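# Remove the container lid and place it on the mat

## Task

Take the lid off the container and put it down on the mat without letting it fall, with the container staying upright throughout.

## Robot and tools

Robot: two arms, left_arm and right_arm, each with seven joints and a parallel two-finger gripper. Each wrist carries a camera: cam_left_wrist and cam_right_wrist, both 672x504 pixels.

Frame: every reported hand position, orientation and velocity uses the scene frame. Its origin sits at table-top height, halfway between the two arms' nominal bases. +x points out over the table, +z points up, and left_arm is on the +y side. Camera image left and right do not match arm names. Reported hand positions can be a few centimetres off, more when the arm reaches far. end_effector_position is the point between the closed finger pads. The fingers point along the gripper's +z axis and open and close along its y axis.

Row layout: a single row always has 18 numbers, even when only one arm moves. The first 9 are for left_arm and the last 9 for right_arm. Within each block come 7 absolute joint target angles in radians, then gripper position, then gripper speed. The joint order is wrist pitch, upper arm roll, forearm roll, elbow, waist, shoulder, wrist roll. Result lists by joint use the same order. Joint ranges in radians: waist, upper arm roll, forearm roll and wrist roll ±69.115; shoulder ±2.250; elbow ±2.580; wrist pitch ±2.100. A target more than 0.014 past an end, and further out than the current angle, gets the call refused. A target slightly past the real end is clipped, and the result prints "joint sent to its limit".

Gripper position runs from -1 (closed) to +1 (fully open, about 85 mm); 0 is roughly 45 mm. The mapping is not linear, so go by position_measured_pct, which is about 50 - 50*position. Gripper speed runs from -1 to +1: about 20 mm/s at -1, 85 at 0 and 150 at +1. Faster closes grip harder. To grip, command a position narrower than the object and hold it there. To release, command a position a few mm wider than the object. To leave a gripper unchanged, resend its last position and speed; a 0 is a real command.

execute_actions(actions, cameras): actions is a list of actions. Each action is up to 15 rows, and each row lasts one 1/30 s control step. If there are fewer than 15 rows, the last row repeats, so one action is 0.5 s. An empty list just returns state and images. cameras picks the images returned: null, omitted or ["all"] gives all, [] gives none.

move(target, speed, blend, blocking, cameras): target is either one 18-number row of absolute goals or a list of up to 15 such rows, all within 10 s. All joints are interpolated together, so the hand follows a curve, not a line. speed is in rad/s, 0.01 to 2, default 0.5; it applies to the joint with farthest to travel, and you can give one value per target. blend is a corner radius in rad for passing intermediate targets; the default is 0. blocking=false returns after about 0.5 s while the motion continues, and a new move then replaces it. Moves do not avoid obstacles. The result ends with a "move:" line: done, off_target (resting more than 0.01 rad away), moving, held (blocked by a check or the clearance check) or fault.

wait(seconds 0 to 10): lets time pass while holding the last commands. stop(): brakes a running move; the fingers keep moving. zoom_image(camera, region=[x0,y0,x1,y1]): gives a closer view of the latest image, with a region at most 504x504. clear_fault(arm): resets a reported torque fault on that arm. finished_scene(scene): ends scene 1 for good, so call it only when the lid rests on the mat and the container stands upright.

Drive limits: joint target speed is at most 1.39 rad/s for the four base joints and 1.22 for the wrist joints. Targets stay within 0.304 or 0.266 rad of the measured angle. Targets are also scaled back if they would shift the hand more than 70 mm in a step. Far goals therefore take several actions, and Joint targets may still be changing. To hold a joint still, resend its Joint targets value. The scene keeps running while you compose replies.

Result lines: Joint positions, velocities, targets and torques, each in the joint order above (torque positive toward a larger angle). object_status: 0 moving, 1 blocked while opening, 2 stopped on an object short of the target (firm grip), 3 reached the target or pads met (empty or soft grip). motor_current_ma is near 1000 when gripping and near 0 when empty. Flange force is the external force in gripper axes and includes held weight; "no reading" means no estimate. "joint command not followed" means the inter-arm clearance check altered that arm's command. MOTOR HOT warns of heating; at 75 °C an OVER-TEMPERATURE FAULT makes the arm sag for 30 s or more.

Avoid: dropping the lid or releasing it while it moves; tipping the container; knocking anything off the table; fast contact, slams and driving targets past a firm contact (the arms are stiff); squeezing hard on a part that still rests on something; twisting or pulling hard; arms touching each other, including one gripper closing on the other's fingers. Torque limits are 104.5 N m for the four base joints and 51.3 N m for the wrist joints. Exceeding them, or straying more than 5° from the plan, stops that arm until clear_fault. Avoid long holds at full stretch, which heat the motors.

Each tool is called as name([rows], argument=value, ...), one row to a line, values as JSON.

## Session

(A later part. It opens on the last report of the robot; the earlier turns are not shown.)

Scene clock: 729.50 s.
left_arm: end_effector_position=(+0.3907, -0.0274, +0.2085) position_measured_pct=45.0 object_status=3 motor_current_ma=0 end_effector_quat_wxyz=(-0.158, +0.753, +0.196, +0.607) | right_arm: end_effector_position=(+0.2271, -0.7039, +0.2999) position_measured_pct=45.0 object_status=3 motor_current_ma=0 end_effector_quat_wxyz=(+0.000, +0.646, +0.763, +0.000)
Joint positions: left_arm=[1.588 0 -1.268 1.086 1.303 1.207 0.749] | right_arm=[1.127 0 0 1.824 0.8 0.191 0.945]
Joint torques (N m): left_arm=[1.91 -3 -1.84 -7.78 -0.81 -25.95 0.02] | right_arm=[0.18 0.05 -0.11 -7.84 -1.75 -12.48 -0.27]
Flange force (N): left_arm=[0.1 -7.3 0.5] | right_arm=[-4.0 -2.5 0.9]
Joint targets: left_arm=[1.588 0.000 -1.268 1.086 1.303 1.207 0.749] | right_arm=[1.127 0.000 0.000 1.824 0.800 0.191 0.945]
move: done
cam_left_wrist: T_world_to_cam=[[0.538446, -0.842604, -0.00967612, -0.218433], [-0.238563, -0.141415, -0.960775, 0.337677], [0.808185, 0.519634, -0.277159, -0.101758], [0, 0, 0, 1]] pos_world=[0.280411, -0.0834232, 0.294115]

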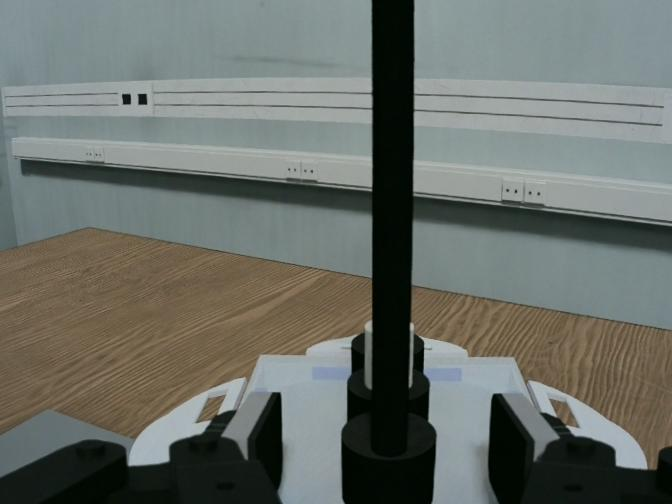

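move([
  [1.5361,0,-1.3101,1.1334,1.2399,1.1900,0.7659,0.1,-0.4,1.1266,0,0,1.8243,0.8,0.1907,0.945,0.1,-0.4],
  [1.5350,0,-1.3101,1.1326,1.2399,1.1919,0.7659,0.1,-0.4,1.1266,0,0,1.8243,0.8,0.1907,0.945,0.1,-0.4],
], speed=0.06, cameras=["cam_left_wrist"])

Scene clock: 735.87 s.
left_arm: end_effector_position=(+0.4256, -0.0079, +0.2074) position_measured_pct=45.0 object_status=3 motor_current_ma=0 end_effector_quat_wxyz=(-0.158, +0.753, +0.196, +0.607) | right_arm: end_effector_position=(+0.2271, -0.7039, +0.2999) position_measured_pct=45.0 object_status=3 motor_current_ma=0 end_effector_quat_wxyz=(+0.000, +0.646, +0.763, +0.000)
Joint positions: left_arm=[1.535 0 -1.31 1.133 1.24 1.192 0.766] | right_arm=[1.127 0 0 1.824 0.8 0.191 0.945]
Joint torques (N m): left_arm=[1.96 -2.96 -1.79 -7.76 -0.66 -25.46 0] | right_arm=[0.19 0.05 -0.11 -7.82 -1.74 -12.48 -0.28]
Flange force (N): left_arm=[0.7 -7.7 0.3] | right_arm=[-4.0 -2.5 0.9]
Joint targets: left_arm=[1.535 0.000 -1.310 1.133 1.240 1.192 0.766] | right_arm=[1.127 0.000 0.000 1.824 0.800 0.191 0.945]
move: done
cam_left_wrist: T_world_to_cam=[[0.538403, -0.842634, -0.00954346, -0.220831], [-0.23867, -0.141618, -0.960719, 0.347708], [0.808183, 0.519531, -0.277359, -0.14035], [0, 0, 0, 1]] pos_world=[0.315312, -0.063922, 0.293015]

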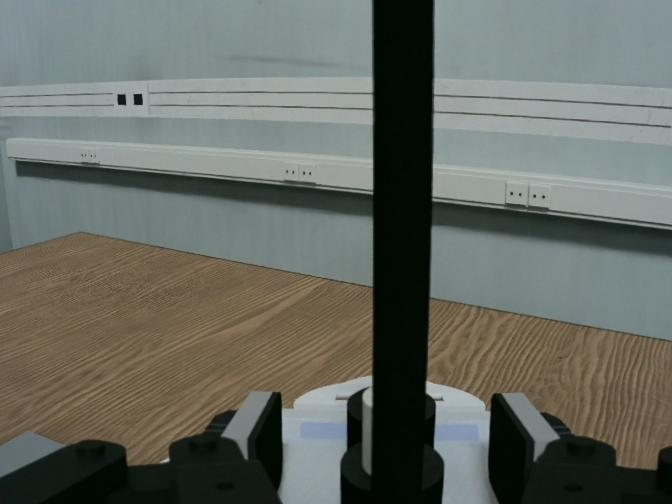

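move(target=[1.5350,0,-1.3101,1.1326,1.2399,1.1919,0.7659,-0.9,-0.3,1.1266,0,0,1.8243,0.8,0.1907,0.945,0.1,-0.4], cameras=["cam_left_wrist"])

wait(seconds=1, cameras=[])

Scene clock: 743.27 s.
left_arm: end_effector_position=(+0.4256, -0.0080, +0.2074) position_measured_pct=77.5 object_status=0 motor_current_ma=1000 end_effector_quat_wxyz=(-0.158, +0.753, +0.196, +0.607) | right_arm: end_effector_position=(+0.2271, -0.7039, +0.2999) position_measured_pct=45.0 object_status=3 motor_current_ma=0 end_effector_quat_wxyz=(+0.000, +0.646, +0.763, +0.000)
Joint positions: left_arm=[1.535 0 -1.31 1.133 1.24 1.192 0.766] | right_arm=[1.127 0 0 1.824 0.8 0.191 0.945]
Joint torques (N m): left_arm=[2.07 -3.12 -1.49 -7.3 -1.33 -25.38 0.01] | right_arm=[0.2 0.05 -0.11 -7.83 -1.72 -12.46 -0.26]
Flange force (N): left_arm=[0.4 -5.7 -0.7] | right_arm=[-3.9 -2.4 1.0]
Joint targets: left_arm=[1.535 0.000 -1.310 1.133 1.240 1.192 0.766] | right_arm=[1.127 0.000 0.000 1.824 0.800 0.191 0.945]
move: done
cam_left_wrist: T_world_to_cam=[[0.538366, -0.842659, -0.00938804, -0.220866], [-0.238608, -0.141741, -0.960716, 0.34768], [0.808225, 0.519457, -0.277374, -0.140364], [0, 0, 0, 1]] pos_world=[0.315312, -0.0639212, 0.293015]

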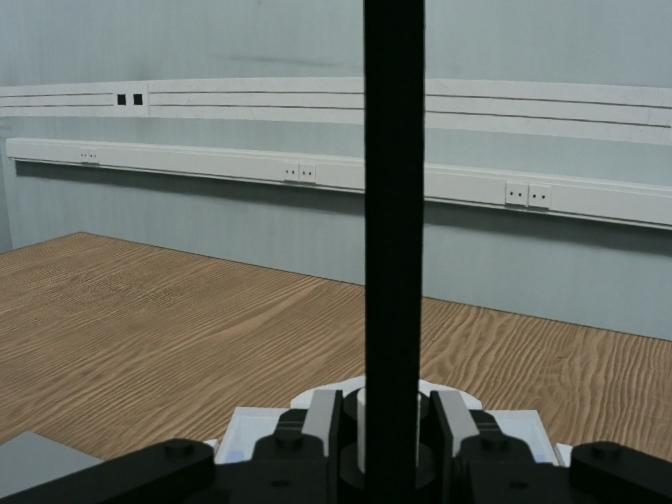

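Scene clock: 744.27 s.
left_arm: end_effector_position=(+0.4256, -0.0079, +0.2074) position_measured_pct=77.5 object_status=2 motor_current_ma=1000 end_effector_quat_wxyz=(-0.158, +0.753, +0.196, +0.607) | right_arm: end_effector_position=(+0.2271, -0.7039, +0.2999) position_measured_pct=45.0 object_status=3 motor_current_ma=0 end_effector_quat_wxyz=(+0.000, +0.646, +0.763, +0.000)
Joint positions: left_arm=[1.535 0 -1.31 1.133 1.24 1.192 0.766] | right_arm=[1.127 0 0 1.824 0.8 0.191 0.945]
Joint torques (N m): left_arm=[2.09 -3.11 -1.48 -7.29 -1.25 -25.37 0] | right_arm=[0.21 0.06 -0.11 -7.8 -1.7 -12.47 -0.28]
Flange force (N): left_arm=[0.4 -5.7 -0.6] | right_arm=[-4.0 -2.4 0.9]
Joint targets: left_arm=[1.535 0.000 -1.310 1.133 1.240 1.192 0.766] | right_arm=[1.127 0.000 0.000 1.824 0.800 0.191 0.945]
Tool commands: left_gripper/position=-0.9 left_gripper/speed=-0.3 right_gripper/position=+0.1 right_gripper/speed=-0.4
wait: 1.00 s; at rest by 0.17 s

move([
  [1.5393,0,-1.3097,1.1379,1.2399,1.1705,0.7501,-0.9,-0.3,1.1266,0,0,1.8243,0.8,0.1907,0.945,0.1,-0.4],
], speed=0.03, cameras=["cam_left_wrist"])

Scene clock: 769.97 s.
left_arm: end_effector_position=(+0.4256, -0.0079, +0.2194) position_measured_pct=77.5 object_status=2 motor_current_ma=1000 end_effector_quat_wxyz=(-0.158, +0.753, +0.196, +0.607) | right_arm: end_effector_position=(+0.2271, -0.7039, +0.2999) position_measured_pct=45.0 object_status=3 motor_current_ma=0 end_effector_quat_wxyz=(+0.000, +0.646, +0.763, +0.000)
Joint positions: left_arm=[1.539 0 -1.31 1.138 1.24 1.17 0.75] | right_arm=[1.127 0 0 1.824 0.8 0.191 0.945]
Joint torques (N m): left_arm=[2.89 -4.25 -2.75 -8.69 -0.83 -28.41 -0.02] | right_arm=[0.19 0.06 -0.1 -7.81 -1.74 -12.48 -0.24]
Flange force (N): left_arm=[-4.7 -6.9 1.1] | right_arm=[-4.0 -2.4 0.9]
Joint targets: left_arm=[1.539 0.000 -1.310 1.138 1.240 1.171 0.750] | right_arm=[1.127 0.000 0.000 1.824 0.800 0.191 0.945]
move: done
cam_left_wrist: T_world_to_cam=[[0.538384, -0.842645, -0.00962444, -0.22077], [-0.238637, -0.141497, -0.960745, 0.359324], [0.808205, 0.519546, -0.277265, -0.136976], [0, 0, 0, 1]] pos_world=[0.315312, -0.0640226, 0.305115]

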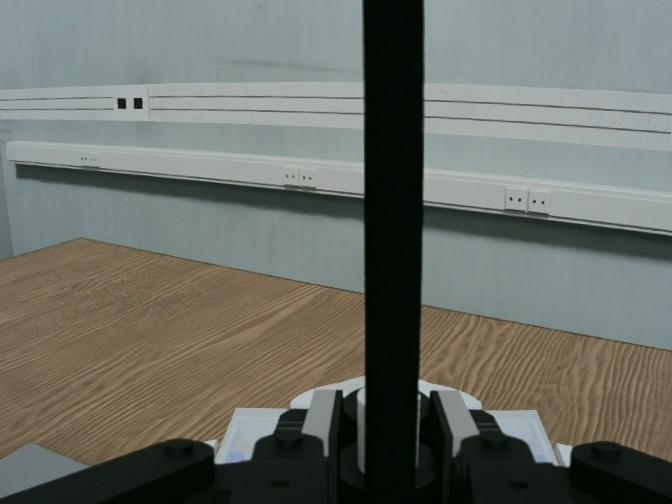

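move([
  [1.5458,0,-1.3090,1.1437,1.2399,1.1392,0.7254,-0.9,-0.3,1.1266,0,0,1.8243,0.8,0.1907,0.945,0.1,-0.4],
  [1.5578,0,-1.3082,1.1473,1.2399,1.0897,0.6809,-0.9,-0.3,1.1266,0,0,1.8243,0.8,0.1907,0.945,0.1,-0.4],
], speed=0.05, blend=0.01, cameras=["cam_left_wrist","cam_right_wrist"])

Scene clock: 783.33 s.
left_arm: end_effector_position=(+0.4256, -0.0080, +0.2673) position_measured_pct=77.5 object_status=2 motor_current_ma=1000 end_effector_quat_wxyz=(-0.158, +0.753, +0.196, +0.607) | right_arm: end_effector_position=(+0.2271, -0.7039, +0.2999) position_measured_pct=45.0 object_status=3 motor_current_ma=0 end_effector_quat_wxyz=(+0.000, +0.646, +0.763, +0.000)
Joint positions: left_arm=[1.558 0 -1.308 1.147 1.24 1.09 0.681] | right_arm=[1.127 0 0 1.824 0.8 0.191 0.945]
Joint torques (N m): left_arm=[2.68 -4.05 -2.93 -9.09 -0.71 -28.12 -0.06] | right_arm=[0.18 0.06 -0.09 -7.83 -1.73 -12.49 -0.29]
Flange force (N): left_arm=[-5.3 -6.5 1.3] | right_arm=[-4.0 -2.5 0.9]
Joint targets: left_arm=[1.558 0.000 -1.308 1.147 1.240 1.090 0.681] | right_arm=[1.127 0.000 0.000 1.824 0.800 0.191 0.945]
move: done
cam_left_wrist: T_world_to_cam=[[0.538326, -0.842679, -0.00986773, -0.22021], [-0.238693, -0.141233, -0.96077, 0.405291], [0.808227, 0.519563, -0.277171, -0.123762], [0, 0, 0, 1]] pos_world=[0.315312, -0.0640241, 0.352915]
cam_right_wrist: T_world_to_cam=[[0.99922, 0.0382861, 0.00969956, -0.19104], [0.0380476, -0.998995, 0.0236849, -0.671481], [0.0105966, -0.0232974, -0.999672, 0.436779], [0, 0, 0, 1]] pos_world=[0.211811, -0.653316, 0.454393]

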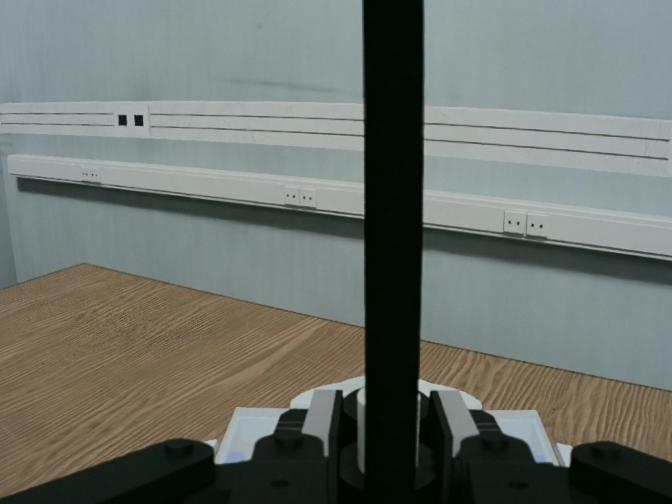

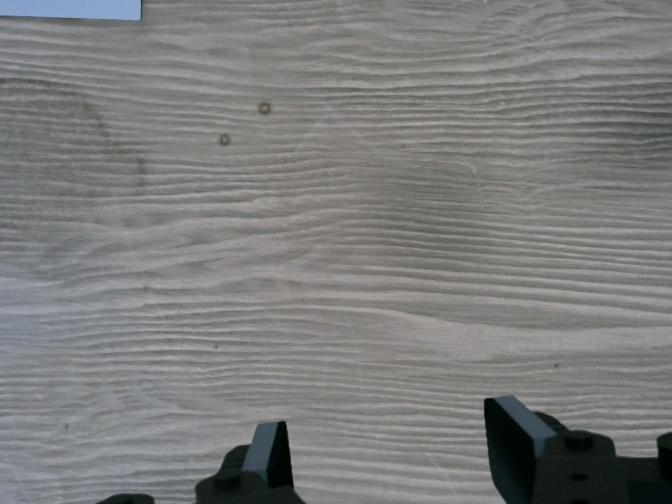

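move([
  [1.5852,0,-1.3082,1.1321,1.2399,0.9993,0.5789,-0.9,-0.3,1.1266,0,0,1.8243,0.8,0.1907,0.945,0.1,-0.4],
  [1.6059,0,-1.3101,1.1050,1.2399,0.9466,0.5019,-0.9,-0.3,1.1266,0,0,1.8243,0.8,0.1907,0.945,0.1,-0.4],
  [1.6398,0,-1.3168,1.0376,1.2399,0.8811,0.3731,-0.9,-0.3,1.1266,0,0,1.8243,0.8,0.1907,0.945,0.1,-0.4],
], speed=0.1, blend=0.01, cameras=["cam_left_wrist"])

Scene clock: 828.17 s.
left_arm: end_effector_position=(+0.4256, -0.0080, +0.4274) position_measured_pct=77.5 object_status=2 motor_current_ma=1000 end_effector_quat_wxyz=(-0.158, +0.753, +0.196, +0.607) | right_arm: end_effector_position=(+0.2271, -0.7039, +0.2999) position_measured_pct=45.0 object_status=3 motor_current_ma=0 end_effector_quat_wxyz=(+0.000, +0.646, +0.763, +0.000)
Joint positions: left_arm=[1.64 0 -1.317 1.038 1.24 0.881 0.373] | right_arm=[1.127 0 0 1.824 0.8 0.191 0.945]
Joint torques (N m): left_arm=[1.49 -3.66 -3.55 -10.76 -0.74 -27.22 0.01] | right_arm=[0.17 0.04 -0.13 -7.86 -1.69 -12.48 -0.28]
Flange force (N): left_arm=[-6.8 -6.4 1.5] | right_arm=[-3.9 -2.5 1.0]
Joint targets: left_arm=[1.640 0.000 -1.317 1.038 1.240 0.881 0.373] | right_arm=[1.127 0.000 0.000 1.824 0.800 0.191 0.945]
move: done
cam_left_wrist: T_world_to_cam=[[0.538414, -0.842623, -0.00980976, -0.218684], [-0.238637, -0.141297, -0.960774, 0.55909], [0.808185, 0.519635, -0.277157, -0.0793752], [0, 0, 0, 1]] pos_world=[0.315312, -0.0640238, 0.513015]

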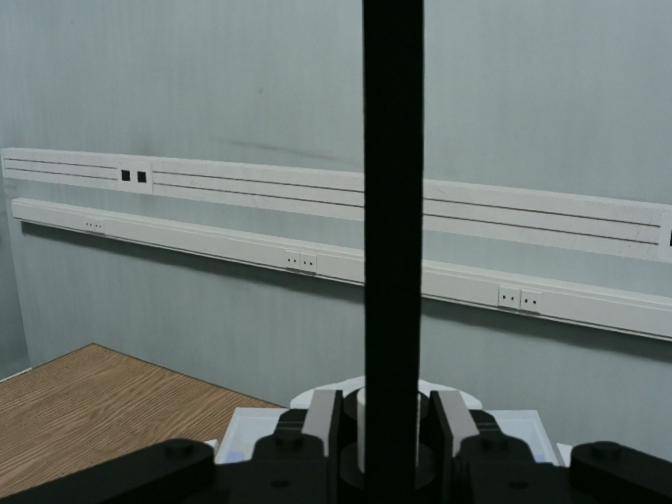

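move([
  [1.5908,0,-1.3086,1.4094,1.1017,0.7002,0.5581,-0.9,-0.3,1.1266,0,0,1.8243,0.8,0.1907,0.945,0.1,-0.4],
  [1.5526,0,-1.3084,1.7107,0.9634,0.5459,0.7000,-0.9,-0.3,1.1266,0,0,1.8243,0.8,0.1907,0.945,0.1,-0.4],
], speed=0.2, blend=0.03, cameras=["cam_left_wrist"])

move([
  [1.5177,0,-1.3131,1.7631,0.9634,0.6292,0.8313,-0.9,-0.3,1.1266,0,0,1.8243,0.8,0.1907,0.945,0.1,-0.4],
  [1.4859,0,-1.3216,1.7959,0.9634,0.7232,0.9544,-0.9,-0.3,1.1266,0,0,1.8243,0.8,0.1907,0.945,0.1,-0.4],
  [1.4577,0,-1.3328,1.8095,0.9634,0.8264,1.0681,-0.9,-0.3,1.1266,0,0,1.8243,0.8,0.1907,0.945,0.1,-0.4],
  [1.4338,0,-1.3456,1.8037,0.9634,0.9363,1.1702,-0.9,-0.3,1.1266,0,0,1.8243,0.8,0.1907,0.945,0.1,-0.4],
], speed=0.12, blend=0.01, cameras=["cam_left_wrist"])

Scene clock: 841.10 s.
left_arm: end_effector_position=(+0.4351, +0.2617, +0.4274) position_measured_pct=77.5 object_status=2 motor_current_ma=1000 end_effector_quat_wxyz=(-0.240, +0.719, +0.298, +0.580) | right_arm: end_effector_position=(+0.2271, -0.7039, +0.2999) position_measured_pct=45.0 object_status=3 motor_current_ma=0 end_effector_quat_wxyz=(+0.000, +0.646, +0.763, +0.000)
Joint positions: left_arm=[1.553 0 -1.308 1.711 0.963 0.546 0.7] | right_arm=[1.127 0 0 1.824 0.8 0.191 0.945]
Joint torques (N m): left_arm=[2.74 -2.81 -2.93 -8.96 -0.87 -19.68 -0.03] | right_arm=[0.17 0.07 -0.11 -7.82 -1.71 -12.47 -0.29]
Flange force (N): left_arm=[-7.1 -4.4 0.7] | right_arm=[-4.0 -2.5 0.9]
Joint targets: left_arm=[1.553 0.000 -1.308 1.711 0.963 0.546 0.700] | right_arm=[1.127 0.000 0.000 1.824 0.800 0.191 0.945]
move: done
cam_left_wrist: T_world_to_cam=[[0.747915, -0.663724, -0.0096647, -0.134563], [-0.191057, -0.201303, -0.960715, 0.594391], [0.635704, 0.72038, -0.277367, -0.204513], [0, 0, 0, 1]] pos_world=[0.344214, 0.177667, 0.513015]

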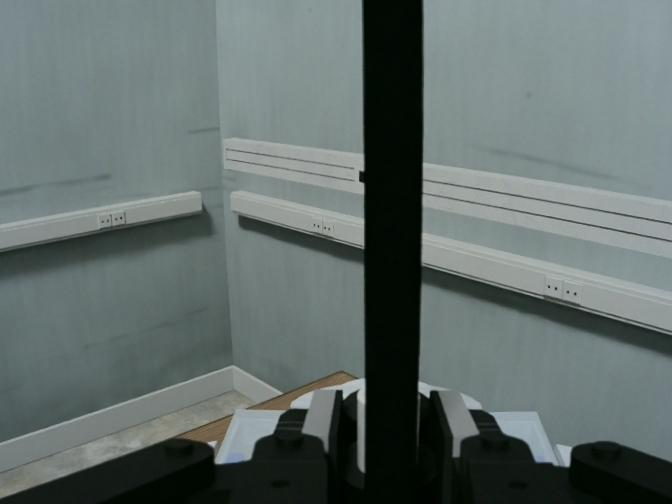

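Scene clock: 845.37 s.
left_arm: end_effector_position=(+0.4351, +0.2618, +0.2271) position_measured_pct=77.5 object_status=2 motor_current_ma=1000 end_effector_quat_wxyz=(-0.240, +0.719, +0.298, +0.580) | right_arm: end_effector_position=(+0.2271, -0.7039, +0.2999) position_measured_pct=45.0 object_status=3 motor_current_ma=0 end_effector_quat_wxyz=(+0.000, +0.646, +0.763, +0.000)
Joint positions: left_arm=[1.434 0 -1.346 1.804 0.963 0.936 1.17] | right_arm=[1.127 0 0 1.824 0.8 0.191 0.945]
Joint torques (N m): left_arm=[3.84 -3.7 -1.31 -4.96 -0.71 -21.92 0.01] | right_arm=[0.17 0.07 -0.13 -7.83 -1.74 -12.45 -0.25]
Flange force (N): left_arm=[-4.7 -5.1 0.8] | right_arm=[-3.9 -2.5 0.9]
Joint targets: left_arm=[1.434 0.000 -1.346 1.804 0.963 0.936 1.170] | right_arm=[1.127 0.000 0.000 1.824 0.800 0.191 0.945]
move: done
cam_left_wrist: T_world_to_cam=[[0.74796, -0.663673, -0.00967447, -0.136454], [-0.190915, -0.201157, -0.960774, 0.401923], [0.635694, 0.720468, -0.277163, -0.260216], [0, 0, 0, 1]] pos_world=[0.344213, 0.177766, 0.312715]

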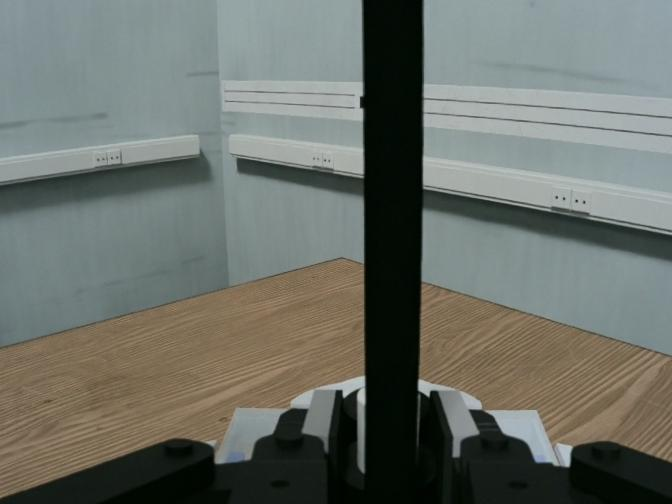

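move([
  [1.4255,0,-1.3508,1.7959,0.9634,0.9816,1.2073,-0.9,-0.3,1.1266,0,0,1.8243,0.8,0.1907,0.945,0.1,-0.4],
  [1.4239,0,-1.3518,1.7943,0.9634,0.9904,1.2145,-0.9,-0.3,1.1266,0,0,1.8243,0.8,0.1907,0.945,0.1,-0.4],
], speed=0.06, cameras=[])

move([
  [1.4231,0,-1.3523,1.7935,0.9634,0.9948,1.2181,-0.9,-0.3,1.1266,0,0,1.8243,0.8,0.1907,0.945,0.1,-0.4],
], speed=0.02, cameras=[])

move([
  [1.4225,0,-1.3527,1.7929,0.9634,0.9978,1.2206,-0.9,-0.3,1.1266,0,0,1.8243,0.8,0.1907,0.945,0.1,-0.4],
], speed=0.02, cameras=[])

Scene clock: 858.53 s.
left_arm: end_effector_position=(+0.4350, +0.2619, +0.2032) position_measured_pct=77.5 object_status=2 motor_current_ma=1000 end_effector_quat_wxyz=(-0.240, +0.719, +0.298, +0.580) | right_arm: end_effector_position=(+0.2271, -0.7039, +0.2999) position_measured_pct=45.0 object_status=3 motor_current_ma=0 end_effector_quat_wxyz=(+0.000, +0.646, +0.763, +0.000)
Joint positions: left_arm=[1.424 0 -1.352 1.794 0.963 0.99 1.215] | right_arm=[1.127 0 0 1.824 0.8 0.191 0.945]
Joint torques (N m): left_arm=[3.89 -3.82 -1.18 -4.54 -0.75 -22.34 -0.05] | right_arm=[0.17 0.08 -0.15 -7.86 -1.73 -12.46 -0.27]
Flange force (N): left_arm=[-5.0 -5.2 0.6] | right_arm=[-3.9 -2.5 0.9]
Joint targets: left_arm=[1.424 0.000 -1.352 1.794 0.963 0.990 1.215] | right_arm=[1.127 0.000 0.000 1.824 0.800 0.191 0.945]
move: done

Scene clock: 859.23 s.
left_arm: end_effector_position=(+0.4350, +0.2619, +0.2012) position_measured_pct=77.5 object_status=2 motor_current_ma=1000 end_effector_quat_wxyz=(-0.240, +0.719, +0.298, +0.580) | right_arm: end_effector_position=(+0.2271, -0.7039, +0.2999) position_measured_pct=45.0 object_status=3 motor_current_ma=0 end_effector_quat_wxyz=(+0.000, +0.646, +0.763, +0.000)
Joint positions: left_arm=[1.423 0 -1.352 1.793 0.963 0.995 1.218] | right_arm=[1.127 0 0 1.824 0.8 0.191 0.945]
Joint torques (N m): left_arm=[3.93 -3.86 -1.16 -4.5 -0.7 -22.3 0.01] | right_arm=[0.18 0.07 -0.12 -7.82 -1.75 -12.48 -0.22]
Flange force (N): left_arm=[-4.7 -5.1 0.7] | right_arm=[-3.9 -2.4 0.9]
Joint targets: left_arm=[1.423 0.000 -1.352 1.794 0.963 0.995 1.218] | right_arm=[1.127 0.000 0.000 1.824 0.800 0.191 0.945]
move: done

Scene clock: 859.93 s.
left_arm: end_effector_position=(+0.4350, +0.2619, +0.1999) position_measured_pct=77.5 object_status=2 motor_current_ma=1000 end_effector_quat_wxyz=(-0.240, +0.719, +0.298, +0.580) | right_arm: end_effector_position=(+0.2271, -0.7039, +0.2999) position_measured_pct=45.0 object_status=3 motor_current_ma=0 end_effector_quat_wxyz=(+0.000, +0.646, +0.763, +0.000)
Joint positions: left_arm=[1.423 0 -1.353 1.793 0.963 0.998 1.221] | right_arm=[1.127 0 0 1.824 0.8 0.191 0.945]
Joint torques (N m): left_arm=[3.88 -3.78 -1.18 -4.45 -0.72 -22.3 0.01] | right_arm=[0.17 0.04 -0.11 -7.84 -1.75 -12.46 -0.25]
Flange force (N): left_arm=[-4.7 -5.0 0.6] | right_arm=[-3.9 -2.5 0.9]
Joint targets: left_arm=[1.423 0.000 -1.353 1.793 0.963 0.998 1.221] | right_arm=[1.127 0.000 0.000 1.824 0.800 0.191 0.945]
move: done

1 mm per step.

move([
  [1.4221,0,-1.3530,1.7925,0.9634,1.0000,1.2224,-0.9,-0.3,1.1266,0,0,1.8243,0.8,0.1907,0.945,0.1,-0.4],
], speed=0.02, cameras=[])

move([
  [1.4217,0,-1.3533,1.7921,0.9634,1.0022,1.2242,-0.9,-0.3,1.1266,0,0,1.8243,0.8,0.1907,0.945,0.1,-0.4],
], speed=0.02, cameras=[])

move([
  [1.4213,0,-1.3536,1.7917,0.9634,1.0044,1.2260,-0.9,-0.3,1.1266,0,0,1.8243,0.8,0.1907,0.945,0.1,-0.4],
], speed=0.02, cameras=["cam_left_wrist"])

Scene clock: 874.77 s.
left_arm: end_effector_position=(+0.4350, +0.2619, +0.1989) position_measured_pct=77.5 object_status=2 motor_current_ma=1000 end_effector_quat_wxyz=(-0.240, +0.719, +0.298, +0.580) | right_arm: end_effector_position=(+0.2271, -0.7039, +0.2999) position_measured_pct=45.0 object_status=3 motor_current_ma=0 end_effector_quat_wxyz=(+0.000, +0.646, +0.763, +0.000)
Joint positions: left_arm=[1.422 0 -1.353 1.792 0.963 1 1.222] | right_arm=[1.127 0 0 1.824 0.8 0.191 0.945]
Joint torques (N m): left_arm=[3.94 -3.84 -1.16 -4.5 -0.76 -22.38 -0.01] | right_arm=[0.16 0.03 -0.09 -7.84 -1.72 -12.46 -0.25]
Flange force (N): left_arm=[-4.8 -5.3 0.7] | right_arm=[-3.9 -2.4 0.9]
Joint targets: left_arm=[1.422 0.000 -1.353 1.793 0.963 1.000 1.222] | right_arm=[1.127 0.000 0.000 1.824 0.800 0.191 0.945]
move: done

Scene clock: 875.47 s.
left_arm: end_effector_position=(+0.4349, +0.2619, +0.1980) position_measured_pct=77.5 object_status=2 motor_current_ma=1000 end_effector_quat_wxyz=(-0.240, +0.719, +0.298, +0.580) | right_arm: end_effector_position=(+0.2271, -0.7039, +0.2999) position_measured_pct=45.0 object_status=3 motor_current_ma=0 end_effector_quat_wxyz=(+0.000, +0.646, +0.763, +0.000)
Joint positions: left_arm=[1.422 0 -1.353 1.792 0.963 1.002 1.224] | right_arm=[1.127 0 0 1.824 0.8 0.191 0.945]
Joint torques (N m): left_arm=[3.96 -3.88 -1.17 -4.51 -0.79 -22.31 0.01] | right_arm=[0.2 0.08 -0.07 -7.81 -1.72 -12.52 -0.27]
Flange force (N): left_arm=[-4.6 -5.4 0.5] | right_arm=[-4.1 -2.4 1.0]
Joint targets: left_arm=[1.422 0.000 -1.353 1.792 0.963 1.002 1.224] | right_arm=[1.127 0.000 0.000 1.824 0.800 0.191 0.945]
move: done

Scene clock: 876.17 s.
left_arm: end_effector_position=(+0.4349, +0.2619, +0.1970) position_measured_pct=77.5 object_status=2 motor_current_ma=1000 end_effector_quat_wxyz=(-0.240, +0.719, +0.298, +0.580) | right_arm: end_effector_position=(+0.2271, -0.7039, +0.2999) position_measured_pct=45.0 object_status=3 motor_current_ma=0 end_effector_quat_wxyz=(+0.000, +0.646, +0.763, +0.000)
Joint positions: left_arm=[1.421 0 -1.354 1.792 0.963 1.004 1.226] | right_arm=[1.127 0 0 1.824 0.8 0.191 0.945]
Joint torques (N m): left_arm=[3.59 -3.53 -1.05 -4.41 -0.74 -21.86 0.04] | right_arm=[0.19 0 -0.1 -7.8 -1.72 -12.45 -0.27]
Flange force (N): left_arm=[-3.4 -5.2 0.3] | right_arm=[-4.0 -2.5 0.8]
Joint targets: left_arm=[1.421 0.000 -1.354 1.792 0.963 1.004 1.226] | right_arm=[1.127 0.000 0.000 1.824 0.800 0.191 0.945]
move: done
cam_left_wrist: T_world_to_cam=[[0.747904, -0.663743, -0.00921864, -0.136632], [-0.190744, -0.201587, -0.960718, 0.373027], [0.635812, 0.720283, -0.277373, -0.268589], [0, 0, 0, 1]] pos_world=[0.344112, 0.177969, 0.282614]

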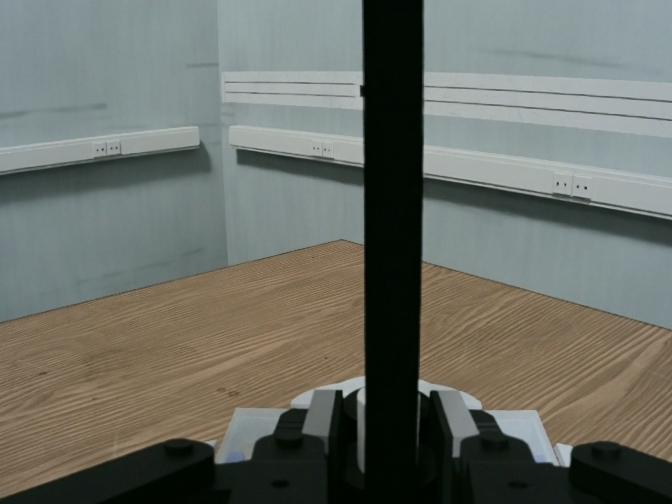

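move([
  [1.4211,0,-1.3537,1.7915,0.9634,1.0053,1.2267,-0.9,-0.3,1.1266,0,0,1.8243,0.8,0.1907,0.945,0.1,-0.4],
], speed=0.02, cameras=[])

move([
  [1.4209,0,-1.3538,1.7913,0.9634,1.0062,1.2275,-0.9,-0.3,1.1266,0,0,1.8243,0.8,0.1907,0.945,0.1,-0.4],
], speed=0.02, cameras=["cam_left_wrist"])

Scene clock: 882.33 s.
left_arm: end_effector_position=(+0.4349, +0.2620, +0.1966) position_measured_pct=77.5 object_status=2 motor_current_ma=1000 end_effector_quat_wxyz=(-0.240, +0.719, +0.298, +0.580) | right_arm: end_effector_position=(+0.2271, -0.7039, +0.2999) position_measured_pct=45.0 object_status=3 motor_current_ma=0 end_effector_quat_wxyz=(+0.000, +0.646, +0.763, +0.000)
Joint positions: left_arm=[1.421 0 -1.354 1.792 0.963 1.005 1.227] | right_arm=[1.127 0 0 1.824 0.8 0.191 0.945]
Joint torques (N m): left_arm=[2.22 -2.44 -0.46 -4.06 -0.85 -19.69 0.07] | right_arm=[0.17 0.08 -0.12 -7.87 -1.73 -12.48 -0.27]
Flange force (N): left_arm=[1.6 -5.1 -0.8] | right_arm=[-3.9 -2.5 1.0]
Joint targets: left_arm=[1.421 0.000 -1.354 1.792 0.963 1.005 1.227] | right_arm=[1.127 0.000 0.000 1.824 0.800 0.191 0.945]
move: done

Scene clock: 883.03 s.
left_arm: end_effector_position=(+0.4349, +0.2620, +0.1962) position_measured_pct=77.5 object_status=2 motor_current_ma=1000 end_effector_quat_wxyz=(-0.240, +0.719, +0.298, +0.580) | right_arm: end_effector_position=(+0.2271, -0.7039, +0.2999) position_measured_pct=45.0 object_status=3 motor_current_ma=0 end_effector_quat_wxyz=(+0.000, +0.646, +0.763, +0.000)
Joint positions: left_arm=[1.421 0 -1.354 1.791 0.963 1.006 1.227] | right_arm=[1.127 0 0 1.824 0.8 0.191 0.945]
Joint torques (N m): left_arm=[0.88 -1.33 -0.02 -3.76 -0.95 -17.62 0.06] | right_arm=[0.2 0.04 -0.1 -7.82 -1.74 -12.48 -0.28]
Flange force (N): left_arm=[6.4 -5.3 -2.1] | right_arm=[-4.0 -2.5 1.0]
Joint targets: left_arm=[1.421 0.000 -1.354 1.791 0.963 1.006 1.227] | right_arm=[1.127 0.000 0.000 1.824 0.800 0.191 0.945]
move: done
cam_left_wrist: T_world_to_cam=[[0.747916, -0.663731, -0.00915472, -0.136663], [-0.190757, -0.201701, -0.960692, 0.372275], [0.635794, 0.720263, -0.277466, -0.268775], [0, 0, 0, 1]] pos_world=[0.344112, 0.17797, 0.281814]

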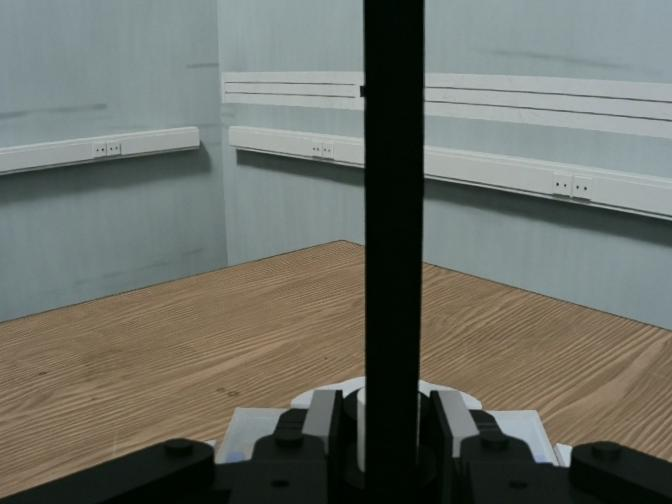

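move([
  [1.4211,0,-1.3537,1.7915,0.9634,1.0053,1.2267,-0.9,-0.3,1.1266,0,0,1.8243,0.8,0.1907,0.945,0.1,-0.4],
], speed=0.02, cameras=[])

move([
  [1.4211,0,-1.3537,1.7915,0.9634,1.0053,1.2267,-0.4,-1,1.1266,0,0,1.8243,0.8,0.1907,0.945,0.1,-0.4],
], speed=0.02, cameras=["cam_left_wrist"])

Scene clock: 888.97 s.
left_arm: end_effector_position=(+0.4349, +0.2620, +0.1966) position_measured_pct=77.5 object_status=2 motor_current_ma=1000 end_effector_quat_wxyz=(-0.240, +0.719, +0.298, +0.580) | right_arm: end_effector_position=(+0.2271, -0.7039, +0.2999) position_measured_pct=45.0 object_status=3 motor_current_ma=0 end_effector_quat_wxyz=(+0.000, +0.646, +0.763, +0.000)
Joint positions: left_arm=[1.421 0 -1.354 1.792 0.963 1.005 1.227] | right_arm=[1.127 0 0 1.824 0.8 0.191 0.945]
Joint torques (N m): left_arm=[2.46 -2.61 -0.54 -3.94 -0.83 -19.94 0.01] | right_arm=[0.15 0.08 -0.1 -7.82 -1.79 -12.46 -0.28]
Flange force (N): left_arm=[0.9 -4.8 -0.7] | right_arm=[-4.0 -2.6 0.8]
Joint targets: left_arm=[1.421 0.000 -1.354 1.792 0.963 1.005 1.227] | right_arm=[1.127 0.000 0.000 1.824 0.800 0.191 0.945]
move: done

Scene clock: 889.57 s.
left_arm: end_effector_position=(+0.4349, +0.2620, +0.1966) position_measured_pct=69.7 object_status=0 motor_current_ma=0 end_effector_quat_wxyz=(-0.240, +0.719, +0.298, +0.580) | right_arm: end_effector_position=(+0.2271, -0.7039, +0.2999) position_measured_pct=45.0 object_status=3 motor_current_ma=0 end_effector_quat_wxyz=(+0.000, +0.646, +0.763, +0.000)
Joint positions: left_arm=[1.421 0 -1.354 1.792 0.963 1.005 1.227] | right_arm=[1.127 0 0 1.824 0.8 0.191 0.945]
Joint torques (N m): left_arm=[2.66 -2.82 -0.75 -4.17 -0.69 -20.49 0.06] | right_arm=[0.19 0.07 -0.08 -7.83 -1.71 -12.46 -0.26]
Flange force (N): left_arm=[-0.2 -5.0 -0.4] | right_arm=[-3.9 -2.4 0.9]
Joint targets: left_arm=[1.421 0.000 -1.354 1.791 0.963 1.005 1.227] | right_arm=[1.127 0.000 0.000 1.824 0.800 0.191 0.945]
move: done
cam_left_wrist: T_world_to_cam=[[0.74795, -0.66369, -0.00923946, -0.136655], [-0.190818, -0.201669, -0.960686, 0.372673], [0.635735, 0.720309, -0.277483, -0.268648], [0, 0, 0, 1]] pos_world=[0.344113, 0.177969, 0.282214]

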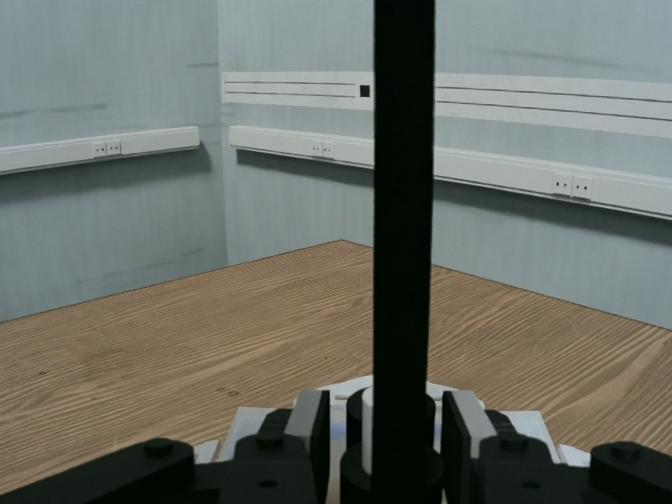

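move(target=[1.4211,0,-1.3537,1.7915,0.9634,1.0053,1.2267,0.1,-0.8,1.1266,0,0,1.8243,0.8,0.1907,0.945,0.1,-0.4], speed=0.02, cameras=["cam_left_wrist"])

move(target=[1.4604,0,-1.2726,1.7603,1.0456,0.9948,1.1930,0.1,-0.8,1.1266,0,0,1.8243,0.8,0.1907,0.945,0.1,-0.4], speed=0.05, cameras=["cam_left_wrist"])

Scene clock: 916.70 s.
left_arm: end_effector_position=(+0.4349, +0.2620, +0.1966) position_measured_pct=45.0 object_status=0 motor_current_ma=0 end_effector_quat_wxyz=(-0.240, +0.719, +0.298, +0.580) | right_arm: end_effector_position=(+0.2271, -0.7039, +0.2999) position_measured_pct=45.0 object_status=3 motor_current_ma=0 end_effector_quat_wxyz=(+0.000, +0.646, +0.763, +0.000)
Joint positions: left_arm=[1.421 0 -1.354 1.792 0.963 1.005 1.227] | right_arm=[1.127 0 0 1.824 0.8 0.191 0.945]
Joint torques (N m): left_arm=[2.72 -2.81 -0.7 -4.17 -0.67 -20.57 -0.03] | right_arm=[0.18 0.05 -0.09 -7.87 -1.72 -12.41 -0.28]
Flange force (N): left_arm=[-0.5 -5.2 -0.1] | right_arm=[-3.8 -2.6 0.9]
Joint targets: left_arm=[1.421 0.000 -1.354 1.791 0.963 1.005 1.227] | right_arm=[1.127 0.000 0.000 1.824 0.800 0.191 0.945]
move: done
cam_left_wrist: T_world_to_cam=[[0.74795, -0.66369, -0.00923946, -0.136655], [-0.190818, -0.201669, -0.960686, 0.372673], [0.635735, 0.720309, -0.277483, -0.268648], [0, 0, 0, 1]] pos_world=[0.344113, 0.177969, 0.282214]

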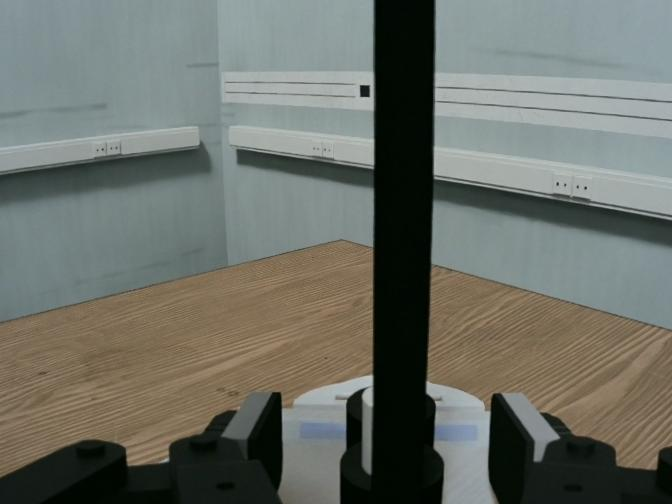

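Scene clock: 918.60 s.
left_arm: end_effector_position=(+0.4075, +0.2341, +0.2050) position_measured_pct=45.0 object_status=3 motor_current_ma=0 end_effector_quat_wxyz=(-0.241, +0.719, +0.298, +0.580) | right_arm: end_effector_position=(+0.2271, -0.7039, +0.2999) position_measured_pct=45.0 object_status=3 motor_current_ma=0 end_effector_quat_wxyz=(+0.000, +0.646, +0.763, +0.000)
Joint positions: left_arm=[1.46 0 -1.273 1.76 1.046 0.995 1.193] | right_arm=[1.127 0 0 1.824 0.8 0.191 0.945]
Joint torques (N m): left_arm=[2.68 -2.75 -0.82 -4.46 -0.74 -20.47 0.01] | right_arm=[0.18 0.08 -0.09 -7.83 -1.72 -12.45 -0.27]
Flange force (N): left_arm=[-0.1 -5.9 0.3] | right_arm=[-3.9 -2.5 0.9]
Joint targets: left_arm=[1.460 0.000 -1.273 1.760 1.046 0.995 1.193] | right_arm=[1.127 0.000 0.000 1.824 0.800 0.191 0.945]
move: done
cam_left_wrist: T_world_to_cam=[[0.747934, -0.663701, -0.00981047, -0.134356], [-0.19102, -0.201062, -0.960773, 0.369867], [0.635693, 0.720469, -0.277161, -0.22884], [0, 0, 0, 1]] pos_world=[0.316614, 0.150066, 0.290615]

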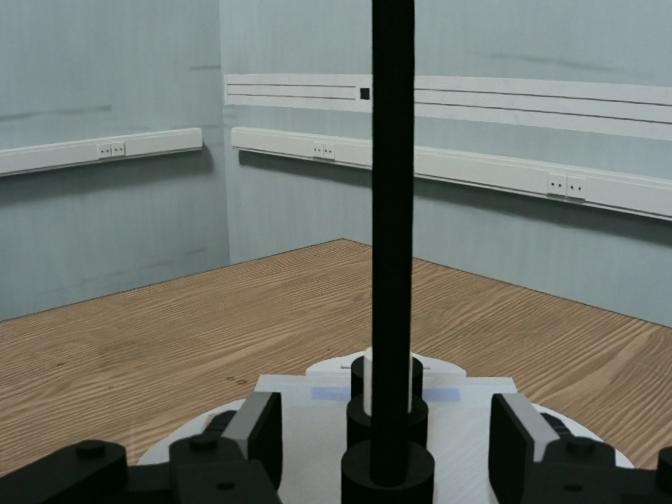

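move([
  [1.5060,0,-1.1974,1.7180,1.1242,0.9881,1.1575,0.1,-0.8,1.1266,0,0,1.8243,0.8,0.1907,0.945,0.1,-0.4],
  [1.5732,0,-1.1131,1.6486,1.2169,0.9866,1.1093,0.1,-0.8,1.1266,0,0,1.8243,0.8,0.1907,0.945,0.1,-0.4],
], speed=0.1, blend=0.01, cameras=["cam_left_wrist"])

Scene clock: 926.83 s.
left_arm: end_effector_position=(+0.3453, +0.1719, +0.2241) position_measured_pct=45.0 object_status=3 motor_current_ma=0 end_effector_quat_wxyz=(-0.240, +0.719, +0.298, +0.580) | right_arm: end_effector_position=(+0.2271, -0.7039, +0.2999) position_measured_pct=45.0 object_status=3 motor_current_ma=0 end_effector_quat_wxyz=(+0.000, +0.646, +0.763, +0.000)
Joint positions: left_arm=[1.573 0 -1.113 1.649 1.217 0.987 1.109] | right_arm=[1.127 0 0 1.824 0.8 0.191 0.945]
Joint torques (N m): left_arm=[2.58 -2.57 -1.02 -4.83 -0.74 -20.94 0.06] | right_arm=[0.18 0.06 -0.11 -7.86 -1.74 -12.42 -0.29]
Flange force (N): left_arm=[-0.1 -5.2 1.2] | right_arm=[-3.8 -2.6 0.9]
Joint targets: left_arm=[1.573 0.000 -1.113 1.649 1.217 0.987 1.109] | right_arm=[1.127 0.000 0.000 1.824 0.800 0.191 0.945]
move: done
cam_left_wrist: T_world_to_cam=[[0.748006, -0.663621, -0.00970213, -0.128996], [-0.190994, -0.201234, -0.960742, 0.363869], [0.635617, 0.720494, -0.277272, -0.139277], [0, 0, 0, 1]] pos_world=[0.254514, 0.0879667, 0.309715]

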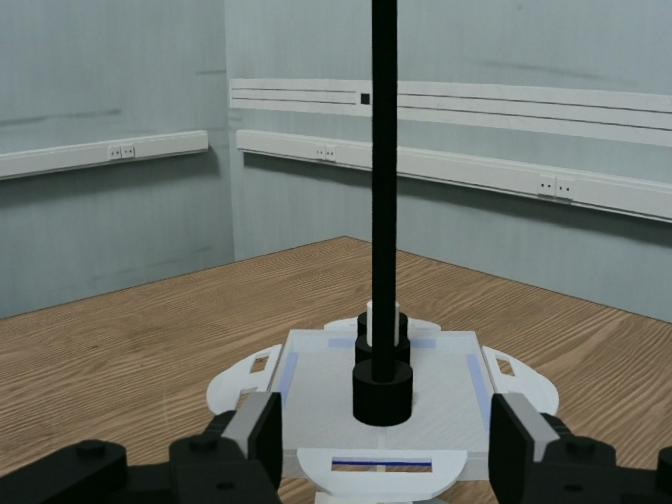

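finished_scene(scene=2)

The scene is finished: the task was done.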